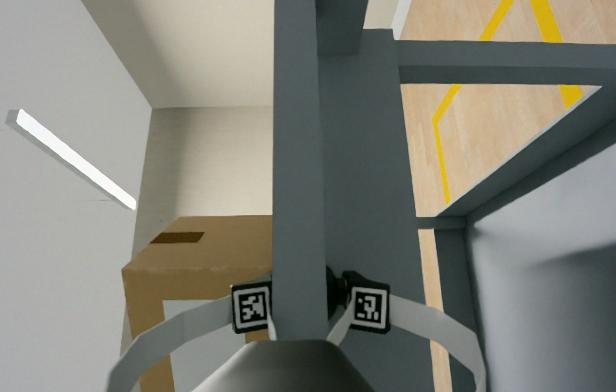

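move(
  blocking=false,
  r2={"joints":{"gripper_m":0.12}},
  cameras=[],
)

wait(
  seconds=2,
  cameras=[],
)

move(
  blocking=false,
  r2={"base":{"translate_m":-0.19},"pace":"slow"},
  cameras=[],
)

wait(
  seconds=4,
  cameras=[],
)

move(
  blocking=false,
  r2={"base":{"translate_m":0.01,"strafe_m":-0.2},"pace":"slow"},
  cameras=[],
)

wait(
  seconds=4,
  cameras=[],
)

move(
  blocking=false,
  r2={"base":{"rotate_rad":0.3},"pace":"slow"},
  cameras=[],
)

wait(
  seconds=3,
  cameras=["r2_head_camera","r2_wrist_camera"],
)

Scene clock: 929.93 s.
move: r2 moving
r1: as last shown
r1.base_tilt: forward=-1.6 right=+1.2
r1.lidar_m: 3.75 2.59 1.93 1.85 1.95 2.10 2.01 2.14 2.98 2.87 3.00 3.88
r1.motor_effort: lift_m=+14(14) arm_m=-5(5) wheel_0=+2(2) wheel_1=+2(2) wheel_2=+1(1)
r1.servo_current: wrist_yaw_rad=52(65) wrist_pitch_rad=39(46) wrist_roll_rad=52(65) gripper_m=39(52)
r1.wrist_depth_mm: - - - - - - - / - - - - - - - / - - - - - - - / - - - - - - - / - - - - - - - / 1661 1618 1499 198 1537 1464 1464 / 1138 1078 179 183 162 991 1025
r2.base_odometry: x=-2.506 y=-6.727 heading=+2.212
r2.turned_by_wheels: +0.000
r2.turned_by_imu: +0.000
r2.base_tilt: forward=-0.7 right=+0.1
r2.lidar_m: 0.34 0.35 0.41 0.32 0.30 0.35 0.55 1.18 1.32 1.97 2.47 0.46
r2.base_status: not commanded
r2.joint_positions: lift_m=+0.687 arm_m=+0.000 wrist_yaw_rad=-0.002 wrist_pitch_rad=+0.008 wrist_roll_rad=+1.569 gripper_m=-0.012
r2.joint_status: gripper_m moving
r2.measured_speeds: all 0
r2.motor_effort: lift_m=+19(19) arm_m=-3(4) wheel_0=+0(1) wheel_1=+3(3) wheel_2=+0(1)
r2.servo_current: wrist_yaw_rad=39(46) wrist_pitch_rad=52(52) wrist_roll_rad=46(59) gripper_m=91(117)
r2.hand_pose: x=+0.4591 y=-0.0881 z=+0.8628 quat_wxyz=(+0.708, +0.706, +0.002, -0.004) (m; r2's base frame)
r2.wrist_depth_mm: - - - 239 - 1537 1078 / - - - 274 285 310 314 / - - - 260 270 1661 500 / - - - 193 251 820 - / - - 512 183 239 820 - / - 462 187 171 182 - - / - - 469 - 220 - -
pictures: none
No camera images: "cameras" was empty.

Scene clock: 931.70 s.
earlier move: r2 done
r1.base_odometry: x=-2.731 y=+2.033 heading=+2.834
r1.turned_by_wheels: +0.000
r1.turned_by_imu: +0.000
r1.base_tilt: forward=-1.6 right=+1.3
r1.lidar_m: 3.74 2.59 1.91 1.85 1.97 2.08 2.01 2.15 2.96 2.86 3.02 3.88
r1.base_status: not commanded
r1.joint_positions: lift_m=+0.250 arm_m=+0.000 wrist_yaw_rad=-0.002 wrist_pitch_rad=+0.002 wrist_roll_rad=+0.000 gripper_m=-0.020
r1.joint_status: not commanded
r1.measured_speeds: all 0
r1.motor_effort: lift_m=+14(14) arm_m=-4(5) wheel_0=+2(2) wheel_1=+2(2) wheel_2=+1(1)
r1.servo_current: wrist_yaw_rad=52(78) wrist_pitch_rad=39(52) wrist_roll_rad=46(65) gripper_m=39(52)
r1.hand_pose: x=+0.4592 y=-0.0881 z=+0.4280 quat_wxyz=(+1.000, +0.000, +0.001, -0.001) (m; r1's base frame)
r1.wrist_depth_mm: - - - - - - - / - - - - - - - / - - - - - - - / - - - - - - - / - - - - - - - / 1661 1576 1430 198 1537 1576 1464 / 1138 1078 179 183 162 1008 1060
r2.base_odometry: x=-2.506 y=-6.727 heading=+2.212
r2.turned_by_wheels: +0.000
r2.turned_by_imu: +0.000
r2.base_tilt: forward=-0.7 right=+0.0
r2.lidar_m: 0.35 0.34 0.39 0.29 0.31 0.34 0.58 1.19 1.31 1.99 2.46 0.47
r2.base_status: not commanded
r2.joint_positions: lift_m=+0.687 arm_m=+0.000 wrist_yaw_rad=-0.002 wrist_pitch_rad=+0.005 wrist_roll_rad=+1.569 gripper_m=+0.120
r2.joint_status: all done
r2.measured_speeds: all 0
r2.motor_effort: lift_m=+18(19) arm_m=-4(4) wheel_0=+0(1) wheel_1=+3(4) wheel_2=+0(1)
r2.servo_current: wrist_yaw_rad=52(59) wrist_pitch_rad=39(52) wrist_roll_rad=39(65) gripper_m=52(124)
r2.hand_pose: x=+0.4591 y=-0.0881 z=+0.8637 quat_wxyz=(+0.708, +0.706, +0.001, -0.003) (m; r2's base frame)
r2.wrist_depth_mm: - - - 248 - 1661 1118 / - - - 296 301 314 315 / - - - 276 281 1708 525 / - - - 260 266 1756 - / - - 549 197 250 842 - / - - 200 183 198 - - / - - 484 - 231 759 -
wait: 1.77 of 2 s (r2 has come to rest)
pictures: none
No camera images: "cameras" was empty.

Scene clock: 932.20 s.
move: r2 moving
r1: as last shown
r1.base_tilt: forward=-1.6 right=+1.2
r1.lidar_m: 3.73 2.57 1.90 1.82 1.94 2.09 2.01 2.14 2.98 2.88 3.00 3.86
r1.motor_effort: lift_m=+14(14) arm_m=-4(4) wheel_0=+1(2) wheel_1=+2(2) wheel_2=+1(1)
r1.servo_current: wrist_yaw_rad=52(59) wrist_pitch_rad=39(46) wrist_roll_rad=26(78) gripper_m=39(52)
r1.wrist_depth_mm: - - - - - - - / - - - - - - - / - - - - - - - / - - - - - - - / - - - - - - - / 1618 1618 1464 198 1537 1499 1499 / 1138 1078 178 183 162 1025 1060
r2.base_odometry: x=-2.499 y=-6.737 heading=+2.212
r2.turned_by_wheels: +0.000
r2.turned_by_imu: +0.000
r2.base_tilt: forward=-0.6 right=+0.1
r2.lidar_m: 0.34 0.34 0.38 0.30 0.29 0.33 0.53 1.18 1.30 1.99 2.50 0.46
r2.base_status: translate_m moving
r2.joint_positions: lift_m=+0.687 arm_m=+0.000 wrist_yaw_rad=-0.002 wrist_pitch_rad=+0.005 wrist_roll_rad=+1.569 gripper_m=+0.120
r2.joint_status: not commanded
r2.measured_speeds: translate_m=-0.049 strafe_m=-0.001 rotate_rad=-0.001 lift_m=+0.000 arm_m=+0.000 wrist_yaw_rad=+0.000 wrist_pitch_rad=+0.000 wrist_roll_rad=+0.000
r2.motor_effort: lift_m=+18(18) arm_m=-3(4) wheel_0=-5(6) wheel_1=-4(7) wheel_2=+9(11)
r2.servo_current: wrist_yaw_rad=52(59) wrist_pitch_rad=46(46) wrist_roll_rad=39(59) gripper_m=52(52)
r2.hand_pose: x=+0.4591 y=-0.0881 z=+0.8637 quat_wxyz=(+0.708, +0.706, +0.001, -0.003) (m; r2's base frame)
r2.wrist_depth_mm: - - - 260 - 1708 1118 / - - - 306 312 327 327 / - - - 286 296 1708 512 / - - - 276 276 1756 - / - - 554 260 260 854 - / - - 200 195 200 - - / - - 500 - 240 778 -
pictures: none
No camera images: "cameras" was empty.

Scene clock: 934.90 s.
earlier move: r2 done
r1.base_odometry: x=-2.731 y=+2.033 heading=+2.834
r1.turned_by_wheels: +0.000
r1.turned_by_imu: +0.000
r1.base_tilt: forward=-1.5 right=+1.3
r1.lidar_m: 3.74 2.60 1.89 1.84 1.94 2.11 2.03 2.13 2.97 2.86 3.01 3.84
r1.base_status: not commanded
r1.joint_positions: lift_m=+0.250 arm_m=+0.000 wrist_yaw_rad=-0.002 wrist_pitch_rad=+0.002 wrist_roll_rad=+0.000 gripper_m=-0.020
r1.joint_status: not commanded
r1.measured_speeds: all 0
r1.motor_effort: lift_m=+14(14) arm_m=-5(5) wheel_0=+2(2) wheel_1=+2(2) wheel_2=+1(1)
r1.servo_current: wrist_yaw_rad=52(72) wrist_pitch_rad=39(52) wrist_roll_rad=52(78) gripper_m=39(52)
r1.hand_pose: x=+0.4592 y=-0.0881 z=+0.4280 quat_wxyz=(+1.000, +0.000, +0.001, -0.001) (m; r1's base frame)
r1.wrist_depth_mm: - - - - - - - / - - - - - - - / - - - - - - - / - - - - - - - / - - - - - - - / 1537 1576 1464 198 1537 1499 1464 / 1138 1078 178 184 162 1008 1042
r2.base_odometry: x=-2.393 y=-6.879 heading=+2.212
r2.turned_by_wheels: +0.000
r2.turned_by_imu: +0.000
r2.base_tilt: forward=-0.7 right=+0.1
r2.lidar_m: 0.52 0.55 0.32 0.25 0.25 0.27 0.43 0.97 1.12 1.69 2.55 0.68
r2.base_status: done
r2.joint_positions: lift_m=+0.687 arm_m=+0.000 wrist_yaw_rad=-0.002 wrist_pitch_rad=+0.005 wrist_roll_rad=+1.569 gripper_m=+0.120
r2.joint_status: not commanded
r2.measured_speeds: all 0
r2.motor_effort: lift_m=+18(18) arm_m=-4(4) wheel_0=-3(11) wheel_1=-6(8) wheel_2=+6(11)
r2.servo_current: wrist_yaw_rad=52(59) wrist_pitch_rad=52(52) wrist_roll_rad=46(72) gripper_m=46(59)
r2.hand_pose: x=+0.4591 y=-0.0881 z=+0.8637 quat_wxyz=(+0.708, +0.706, +0.001, -0.003) (m; r2's base frame)
r2.wrist_depth_mm: - - - - - 1661 1182 / - - - - - 1708 1118 / - - - 477 - 1808 480 / - - - 459 - 854 452 / - - 707 439 436 - 430 / - - 200 359 196 - - / - - 699 - - - -
wait: 2.70 of 4 s (r2 has come to rest)
pictures: none
No camera images: "cameras" was empty.

Scene clock: 935.40 s.
move: r2 moving
r1: as last shown
r1.base_tilt: forward=-1.6 right=+1.2
r1.lidar_m: 3.73 2.60 1.90 1.85 1.95 2.11 2.03 2.15 2.96 2.89 3.01 3.84
r1.motor_effort: lift_m=+14(14) arm_m=-4(4) wheel_0=+1(2) wheel_1=+2(2) wheel_2=+1(1)
r1.servo_current: wrist_yaw_rad=59(59) wrist_pitch_rad=39(46) wrist_roll_rad=46(59) gripper_m=39(46)
r1.wrist_depth_mm: - - - - - - - / - - - - - - - / - - - - - - - / - - - - - - - / - - - - - - - / 1618 1618 1430 198 1499 1499 1464 / 1138 1078 178 183 162 1008 1042
r2.base_odometry: x=-2.382 y=-6.870 heading=+2.211
r2.turned_by_wheels: -0.001
r2.turned_by_imu: -0.001
r2.base_tilt: forward=-0.7 right=+0.0
r2.lidar_m: 0.53 0.54 0.32 0.25 0.25 0.28 0.44 0.99 1.13 1.70 2.54 0.67
r2.base_status: translate_m moving; strafe_m moving
r2.joint_positions: lift_m=+0.687 arm_m=+0.000 wrist_yaw_rad=-0.002 wrist_pitch_rad=+0.005 wrist_roll_rad=+1.569 gripper_m=+0.120
r2.joint_status: not commanded
r2.measured_speeds: translate_m=+0.002 strafe_m=-0.054 rotate_rad=+0.001 lift_m=+0.000 arm_m=+0.000 wrist_yaw_rad=+0.000 wrist_pitch_rad=+0.000 wrist_roll_rad=+0.000
r2.motor_effort: lift_m=+18(18) arm_m=-3(4) wheel_0=+4(9) wheel_1=-9(9) wheel_2=-4(8)
r2.servo_current: wrist_yaw_rad=39(59) wrist_pitch_rad=39(52) wrist_roll_rad=59(59) gripper_m=52(52)
r2.hand_pose: x=+0.4591 y=-0.0881 z=+0.8637 quat_wxyz=(+0.708, +0.706, +0.001, -0.003) (m; r2's base frame)
r2.wrist_depth_mm: - - - - - 1708 1182 / - - - - - 1661 1182 / - - - 484 - 1661 488 / - - - 462 - 778 459 / - - 741 445 439 - 436 / - - 200 364 198 - - / - - 683 - - - -
pictures: none
No camera images: "cameras" was empty.

Scene clock: 938.07 s.
earlier move: r2 done
r1.base_odometry: x=-2.731 y=+2.033 heading=+2.834
r1.turned_by_wheels: +0.000
r1.turned_by_imu: +0.000
r1.base_tilt: forward=-1.6 right=+1.3
r1.lidar_m: 3.73 2.55 1.92 1.84 1.94 2.11 2.00 2.15 2.99 2.89 3.03 3.87
r1.base_status: not commanded
r1.joint_positions: lift_m=+0.250 arm_m=+0.000 wrist_yaw_rad=-0.002 wrist_pitch_rad=+0.002 wrist_roll_rad=+0.000 gripper_m=-0.020
r1.joint_status: not commanded
r1.measured_speeds: all 0
r1.motor_effort: lift_m=+14(14) arm_m=-4(5) wheel_0=+2(2) wheel_1=+2(2) wheel_2=+1(1)
r1.servo_current: wrist_yaw_rad=46(65) wrist_pitch_rad=46(52) wrist_roll_rad=33(65) gripper_m=46(52)
r1.hand_pose: x=+0.4592 y=-0.0881 z=+0.4280 quat_wxyz=(+1.000, +0.000, +0.001, -0.001) (m; r1's base frame)
r1.wrist_depth_mm: - - - - - - - / - - - - - - - / - - - - - - - / - - - - - - - / - - - - - - - / 1618 1618 1464 198 1499 1499 1464 / 1160 1078 178 183 162 1008 1060
r2.base_odometry: x=-2.239 y=-6.752 heading=+2.211
r2.turned_by_wheels: +0.000
r2.turned_by_imu: +0.000
r2.base_tilt: forward=-0.7 right=+0.1
r2.lidar_m: 0.57 0.57 0.56 0.43 0.43 0.48 0.77 0.94 1.05 1.59 2.33 2.69
r2.base_status: done
r2.joint_positions: lift_m=+0.687 arm_m=+0.000 wrist_yaw_rad=-0.002 wrist_pitch_rad=+0.005 wrist_roll_rad=+1.569 gripper_m=+0.120
r2.joint_status: not commanded
r2.measured_speeds: all 0
r2.motor_effort: lift_m=+18(18) arm_m=-4(4) wheel_0=+3(10) wheel_1=-5(9) wheel_2=-6(9)
r2.servo_current: wrist_yaw_rad=39(59) wrist_pitch_rad=46(52) wrist_roll_rad=59(59) gripper_m=52(59)
r2.hand_pose: x=+0.4591 y=-0.0881 z=+0.8637 quat_wxyz=(+0.708, +0.706, +0.001, -0.003) (m; r2's base frame)
r2.wrist_depth_mm: - - - - - 1708 1160 / - - - - - 1756 1182 / - - - - - 1708 1138 / - - - - - 1756 1160 / - - - - - 1756 488 / - - 199 469 196 - 462 / - - 676 - - - -
wait: 2.67 of 4 s (r2 has come to rest)
pictures: none
No camera images: "cameras" was empty.

Scene clock: 938.57 s.
move: r2 moving
r1: as last shown
r1.lidar_m: 3.73 2.59 1.90 1.84 1.94 2.12 2.01 2.16 2.97 2.88 3.01 3.87
r1.servo_current: wrist_yaw_rad=52(59) wrist_pitch_rad=46(52) wrist_roll_rad=59(59) gripper_m=46(46)
r1.wrist_depth_mm: - - - - - - - / - - - - - - - / - - - - - - - / - - - - - - - / - - - - - - - / 1618 1576 1499 199 1576 1464 1464 / 1160 1078 179 183 162 1025 1060
r2.base_odometry: x=-2.239 y=-6.752 heading=+2.337
r2.turned_by_wheels: +0.126
r2.turned_by_imu: +0.122
r2.base_tilt: forward=-0.7 right=+0.0
r2.lidar_m: 0.57 0.58 0.51 0.43 0.42 0.53 0.92 0.95 1.09 1.97 2.36 2.88
r2.base_status: rotate_rad moving
r2.joint_positions: lift_m=+0.687 arm_m=+0.000 wrist_yaw_rad=-0.002 wrist_pitch_rad=+0.005 wrist_roll_rad=+1.569 gripper_m=+0.120
r2.joint_status: not commanded
r2.measured_speeds: translate_m=-0.001 strafe_m=-0.001 rotate_rad=+0.488 lift_m=+0.000 arm_m=+0.000 wrist_yaw_rad=+0.000 wrist_pitch_rad=+0.000 wrist_roll_rad=+0.000
r2.motor_effort: lift_m=+18(18) arm_m=-3(4) wheel_0=-2(8) wheel_1=-7(8) wheel_2=-8(9)
r2.servo_current: wrist_yaw_rad=52(52) wrist_pitch_rad=46(52) wrist_roll_rad=46(59) gripper_m=52(52)
r2.hand_pose: x=+0.4591 y=-0.0881 z=+0.8637 quat_wxyz=(+0.708, +0.706, +0.001, -0.003) (m; r2's base frame)
r2.wrist_depth_mm: - - - - - 1661 1160 / - - - - - 1661 1138 / - - - - - 1756 1138 / - - - - - 1708 480 / - - - 759 1025 - 466 / - - 218 394 196 - 445 / - - 691 - - - -
pictures: none
No camera images: "cameras" was empty.

Scene clock: 939.43 s.
earlier move: r2 done
r1.base_odometry: x=-2.731 y=+2.033 heading=+2.834
r1.turned_by_wheels: +0.000
r1.turned_by_imu: +0.000
r1.base_tilt: forward=-1.6 right=+1.3
r1.lidar_m: 3.76 2.56 1.91 1.85 1.95 2.10 2.02 2.17 2.99 2.88 3.02 3.87
r1.base_status: not commanded
r1.joint_positions: lift_m=+0.250 arm_m=+0.000 wrist_yaw_rad=-0.002 wrist_pitch_rad=+0.002 wrist_roll_rad=+0.000 gripper_m=-0.020
r1.joint_status: not commanded
r1.measured_speeds: all 0
r1.motor_effort: lift_m=+14(14) arm_m=-4(5) wheel_0=+2(2) wheel_1=+2(2) wheel_2=+1(1)
r1.servo_current: wrist_yaw_rad=46(72) wrist_pitch_rad=39(52) wrist_roll_rad=52(65) gripper_m=46(52)
r1.hand_pose: x=+0.4592 y=-0.0881 z=+0.4280 quat_wxyz=(+1.000, +0.000, +0.001, -0.001) (m; r1's base frame)
r1.wrist_depth_mm: - - - - - - - / - - - - - - - / - - - - - - - / - - - - - - - / - - - - - - - / 1618 1576 1464 199 1499 1464 1464 / 1160 1078 179 184 162 1025 1078
r2.base_odometry: x=-2.239 y=-6.752 heading=+2.510
r2.turned_by_wheels: +0.173
r2.turned_by_imu: +0.168
r2.base_tilt: forward=-0.7 right=+0.0
r2.lidar_m: 0.57 0.60 0.48 0.42 0.44 0.56 0.96 0.95 1.21 2.36 2.43 0.63
r2.base_status: done
r2.joint_positions: lift_m=+0.687 arm_m=+0.000 wrist_yaw_rad=-0.002 wrist_pitch_rad=+0.005 wrist_roll_rad=+1.569 gripper_m=+0.120
r2.joint_status: not commanded
r2.measured_speeds: all 0
r2.motor_effort: lift_m=+18(18) arm_m=-3(4) wheel_0=-5(9) wheel_1=-5(8) wheel_2=-7(9)
r2.servo_current: wrist_yaw_rad=46(59) wrist_pitch_rad=39(52) wrist_roll_rad=46(59) gripper_m=52(52)
r2.hand_pose: x=+0.4591 y=-0.0881 z=+0.8637 quat_wxyz=(+0.708, +0.706, +0.001, -0.003) (m; r2's base frame)
r2.wrist_depth_mm: - - - - - 1708 1205 / - - - 379 - 1708 449 / - - - 433 - 904 433 / - - 707 430 1042 - 433 / - - 691 427 430 - 427 / - - 198 368 191 - - / - - - - - - -
wait: 0.87 of 3 s (r2 has come to rest)
pictures: r2_head_camera, r2_wrist_camera
Images, in order (width x height): r2_head_camera 420x560, r2_wrist_camera 616x392.

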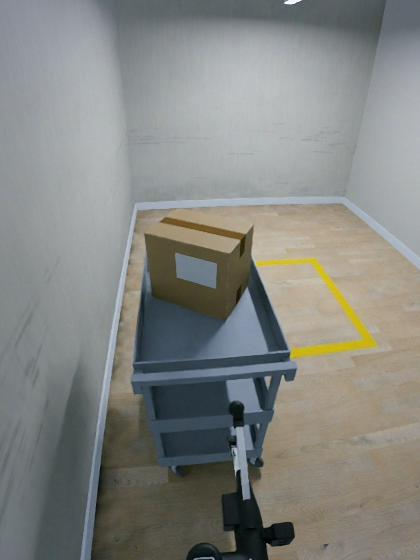

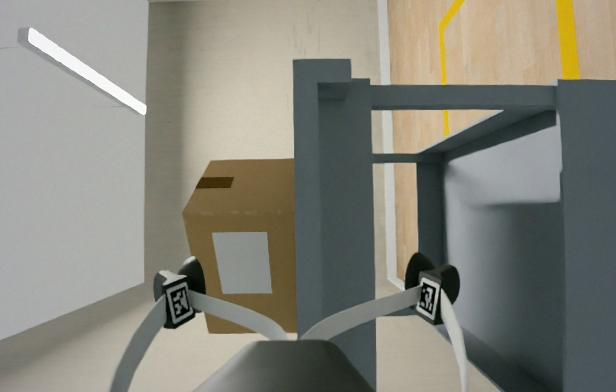

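move(
  blocking=false,
  r2={"base":{"translate_m":0.23},"pace":"slow","contact_limits":{"translate_m":0.2}},
  cameras=[],
)

wait(
  seconds=5,
  cameras=["r2_head_camera","r2_wrist_camera"],
)

move(
  blocking=false,
  r2={"joints":{"gripper_m":-0.038}},
  cameras=[],
)

wait(
  seconds=2.5,
  cameras=["r2_head_camera","r2_wrist_camera"],
)

Scene clock: 952.83 s.
move: r2 moving
r1: as last shown
r1.lidar_m: 3.72 2.56 1.93 1.86 1.96 2.10 2.02 2.14 2.98 2.87 3.01 3.88
r1.servo_current: wrist_yaw_rad=52(65) wrist_pitch_rad=46(46) wrist_roll_rad=52(65) gripper_m=39(46)
r1.wrist_depth_mm: - - - - - - - / - - - - - - - / - - - - - - - / - - - - - - - / - - - - - - - / 1576 1576 1464 198 1537 1499 1464 / 1138 1060 179 183 162 1008 1060
r2.base_odometry: x=-2.248 y=-6.745 heading=+2.510
r2.turned_by_wheels: +0.000
r2.turned_by_imu: +0.001
r2.base_tilt: forward=-0.7 right=+0.1
r2.lidar_m: 0.56 0.59 0.46 0.42 0.43 0.58 0.97 0.99 1.24 2.35 2.42 0.59
r2.base_status: translate_m moving
r2.joint_positions: lift_m=+0.687 arm_m=+0.000 wrist_yaw_rad=-0.002 wrist_pitch_rad=+0.005 wrist_roll_rad=+1.569 gripper_m=+0.120
r2.joint_status: not commanded
r2.measured_speeds: translate_m=+0.048 strafe_m=+0.000 rotate_rad=+0.001 lift_m=+0.000 arm_m=+0.000 wrist_yaw_rad=+0.000 wrist_pitch_rad=+0.000 wrist_roll_rad=+0.000
r2.motor_effort: lift_m=+18(18) arm_m=-3(4) wheel_0=+2(6) wheel_1=+5(7) wheel_2=-10(11)
r2.servo_current: wrist_yaw_rad=59(59) wrist_pitch_rad=46(46) wrist_roll_rad=46(52) gripper_m=46(52)
r2.contact_limits: translate_m 0.2
r2.hand_pose: x=+0.4591 y=-0.0881 z=+0.8637 quat_wxyz=(+0.708, +0.706, +0.001, -0.003) (m; r2's base frame)
r2.wrist_depth_mm: - - - - - 1708 1229 / - - - 379 430 1397 433 / - - - 421 - 917 421 / - - 691 418 1025 - 424 / - - 683 418 418 - 418 / - - 200 357 193 - - / - - - - - - -
pictures: none
No camera images: "cameras" was empty.

Scene clock: 955.90 s.
earlier move: r2 done
r1.base_odometry: x=-2.731 y=+2.033 heading=+2.834
r1.turned_by_wheels: +0.000
r1.turned_by_imu: +0.000
r1.base_tilt: forward=-1.6 right=+1.2
r1.lidar_m: 3.74 2.61 1.93 1.85 1.95 2.08 2.02 2.14 3.00 2.89 3.01 3.87
r1.base_status: not commanded
r1.joint_positions: lift_m=+0.250 arm_m=+0.000 wrist_yaw_rad=-0.002 wrist_pitch_rad=+0.002 wrist_roll_rad=+0.000 gripper_m=-0.020
r1.joint_status: not commanded
r1.measured_speeds: all 0
r1.motor_effort: lift_m=+14(14) arm_m=-4(5) wheel_0=+2(2) wheel_1=+2(2) wheel_2=+1(1)
r1.servo_current: wrist_yaw_rad=39(72) wrist_pitch_rad=39(52) wrist_roll_rad=46(65) gripper_m=46(52)
r1.hand_pose: x=+0.4592 y=-0.0881 z=+0.4280 quat_wxyz=(+1.000, +0.000, +0.001, -0.001) (m; r1's base frame)
r1.wrist_depth_mm: - - - - - - - / - - - - - - - / - - - - - - - / - - - - - - - / - - - - - - - / 1618 1618 1464 198 1537 1499 1499 / 1138 1078 178 184 162 1008 1042
r2.base_odometry: x=-2.424 y=-6.616 heading=+2.510
r2.turned_by_wheels: +0.000
r2.turned_by_imu: +0.001
r2.base_tilt: forward=-0.7 right=+0.0
r2.lidar_m: 0.38 0.38 0.48 0.43 0.43 0.65 1.18 1.21 1.54 2.34 2.41 0.44
r2.base_status: done
r2.joint_positions: lift_m=+0.687 arm_m=+0.000 wrist_yaw_rad=-0.002 wrist_pitch_rad=+0.006 wrist_roll_rad=+1.569 gripper_m=+0.120
r2.joint_status: not commanded
r2.measured_speeds: all 0
r2.motor_effort: lift_m=+18(18) arm_m=-3(4) wheel_0=+5(9) wheel_1=+4(8) wheel_2=-5(11)
r2.servo_current: wrist_yaw_rad=52(65) wrist_pitch_rad=46(59) wrist_roll_rad=46(65) gripper_m=46(59)
r2.contact_limits: translate_m 0.2
r2.hand_pose: x=+0.4591 y=-0.0881 z=+0.8635 quat_wxyz=(+0.708, +0.706, +0.001, -0.003) (m; r2's base frame)
r2.wrist_depth_mm: - - - 175 235 242 243 / - - - 174 234 1537 1138 / - - - 172 232 1537 - / - - 530 230 232 842 - / - - 455 170 230 831 - / - - 200 169 195 - - / - - 554 - 229 - -
wait: 3.07 of 5 s (r2 has come to rest)
pictures: r2_head_camera, r2_wrist_camera
Images, in order (width x height): r2_head_camera 420x560, r2_wrist_camera 616x392.

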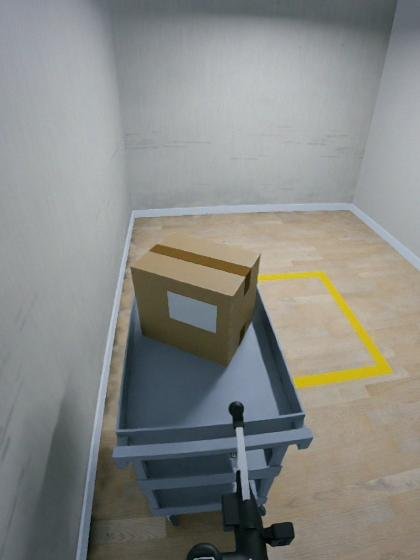

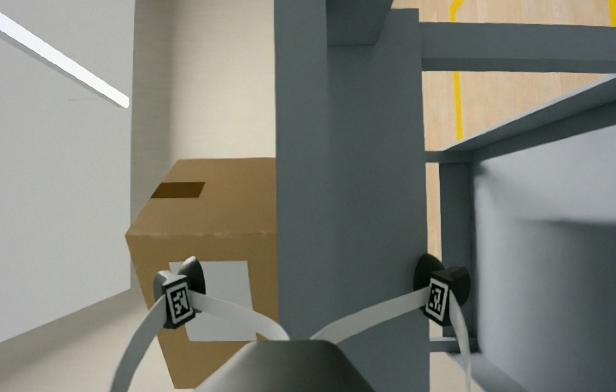

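Scene clock: 956.40 s.
move: r2 moving
r1: as last shown
r1.base_tilt: forward=-1.6 right=+1.3
r1.lidar_m: 3.74 2.59 1.93 1.85 1.95 2.10 2.02 2.16 2.98 2.88 3.00 3.86
r1.motor_effort: lift_m=+14(14) arm_m=-4(5) wheel_0=+1(2) wheel_1=+2(2) wheel_2=+1(1)
r1.servo_current: wrist_yaw_rad=52(59) wrist_pitch_rad=39(46) wrist_roll_rad=59(59) gripper_m=46(46)
r1.wrist_depth_mm: - - - - - - - / - - - - - - - / - - - - - - - / - - - - - - - / - - - - - - - / 1618 1618 1464 198 1499 1499 1464 / 1138 1078 178 183 162 1008 1060
r2.base_odometry: x=-2.424 y=-6.616 heading=+2.510
r2.turned_by_wheels: +0.000
r2.turned_by_imu: +0.000
r2.base_tilt: forward=-0.7 right=+0.1
r2.lidar_m: 0.38 0.39 0.47 0.43 0.47 0.61 1.18 1.21 1.55 2.33 2.38 0.43
r2.base_status: not commanded
r2.joint_positions: lift_m=+0.687 arm_m=+0.000 wrist_yaw_rad=-0.002 wrist_pitch_rad=+0.006 wrist_roll_rad=+1.569 gripper_m=+0.106
r2.joint_status: gripper_m moving
r2.measured_speeds: translate_m=+0.000 strafe_m=+0.000 rotate_rad=+0.000 lift_m=+0.000 arm_m=+0.000 wrist_yaw_rad=+0.000 wrist_pitch_rad=+0.017 wrist_roll_rad=+0.000
r2.motor_effort: lift_m=+18(18) arm_m=-3(4) wheel_0=+5(5) wheel_1=+4(4) wheel_2=-5(6)
r2.servo_current: wrist_yaw_rad=46(52) wrist_pitch_rad=59(59) wrist_roll_rad=59(59) gripper_m=143(143)
r2.contact_limits: translate_m 0.2
r2.hand_pose: x=+0.4591 y=-0.0881 z=+0.8633 quat_wxyz=(+0.708, +0.706, +0.001, -0.003) (m; r2's base frame)
r2.wrist_depth_mm: - - - 175 236 245 245 / - - - 174 236 1464 421 / - - - 173 233 820 - / - - 530 172 231 842 - / - 473 455 171 230 842 - / - - 197 170 213 - - / - 158 549 - - - -
pictures: none
No camera images: "cameras" was empty.

Scene clock: 958.17 s.
earlier move: r2 done
r1.base_odometry: x=-2.731 y=+2.033 heading=+2.834
r1.turned_by_wheels: +0.000
r1.turned_by_imu: +0.000
r1.base_tilt: forward=-1.6 right=+1.2
r1.lidar_m: 3.74 2.57 1.91 1.85 1.95 2.12 2.03 2.14 2.98 2.86 3.03 3.87
r1.base_status: not commanded
r1.joint_positions: lift_m=+0.250 arm_m=+0.000 wrist_yaw_rad=-0.002 wrist_pitch_rad=+0.002 wrist_roll_rad=+0.000 gripper_m=-0.020
r1.joint_status: not commanded
r1.measured_speeds: all 0
r1.motor_effort: lift_m=+14(14) arm_m=-4(5) wheel_0=+2(2) wheel_1=+2(2) wheel_2=+1(1)
r1.servo_current: wrist_yaw_rad=65(65) wrist_pitch_rad=46(46) wrist_roll_rad=39(65) gripper_m=46(52)
r1.hand_pose: x=+0.4592 y=-0.0881 z=+0.4280 quat_wxyz=(+1.000, +0.000, +0.001, -0.001) (m; r1's base frame)
r1.wrist_depth_mm: - - - - - - - / - - - - - - - / - - - - - - - / - - - - - - - / - - - - - - - / 1618 1618 1499 198 1537 1464 1499 / 1138 1060 179 183 161 1025 1060
r2.base_odometry: x=-2.424 y=-6.616 heading=+2.510
r2.turned_by_wheels: +0.000
r2.turned_by_imu: +0.000
r2.base_tilt: forward=-0.7 right=+0.1
r2.lidar_m: 0.39 0.42 0.48 0.44 0.45 0.60 1.16 1.19 1.57 2.35 2.38 0.44
r2.base_status: not commanded
r2.joint_positions: lift_m=+0.687 arm_m=+0.000 wrist_yaw_rad=-0.001 wrist_pitch_rad=+0.007 wrist_roll_rad=+1.569 gripper_m=-0.036
r2.joint_status: all done
r2.measured_speeds: all 0
r2.motor_effort: lift_m=+19(20) arm_m=+5(5) wheel_0=+3(6) wheel_1=+1(4) wheel_2=-2(6)
r2.servo_current: wrist_yaw_rad=52(65) wrist_pitch_rad=46(78) wrist_roll_rad=46(59) gripper_m=143(345)
r2.contact_limits: translate_m 0.2
r2.hand_pose: x=+0.4592 y=-0.0876 z=+0.8631 quat_wxyz=(+0.708, +0.706, +0.002, -0.003) (m; r2's base frame)
r2.wrist_depth_mm: - - - 191 216 1576 1160 / - - - 190 252 259 260 / - - - 189 250 1576 - / - - 569 188 248 842 - / - - 477 187 247 842 - / - - 184 186 177 153 - / - - 559 - - - -
wait: 1.77 of 2.5 s (r2 has come to rest)
pictures: r2_head_camera, r2_wrist_camera
Images, in order (width x height): r2_head_camera 420x560, r2_wrist_camera 616x392.

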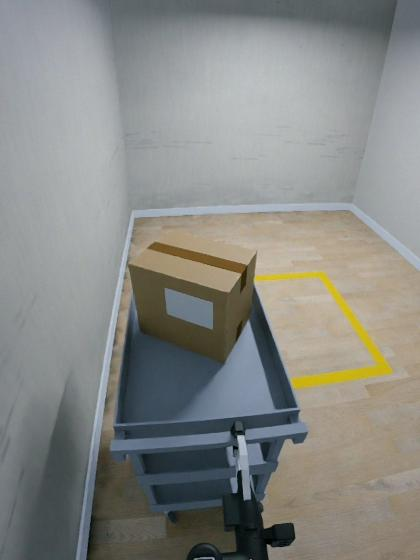

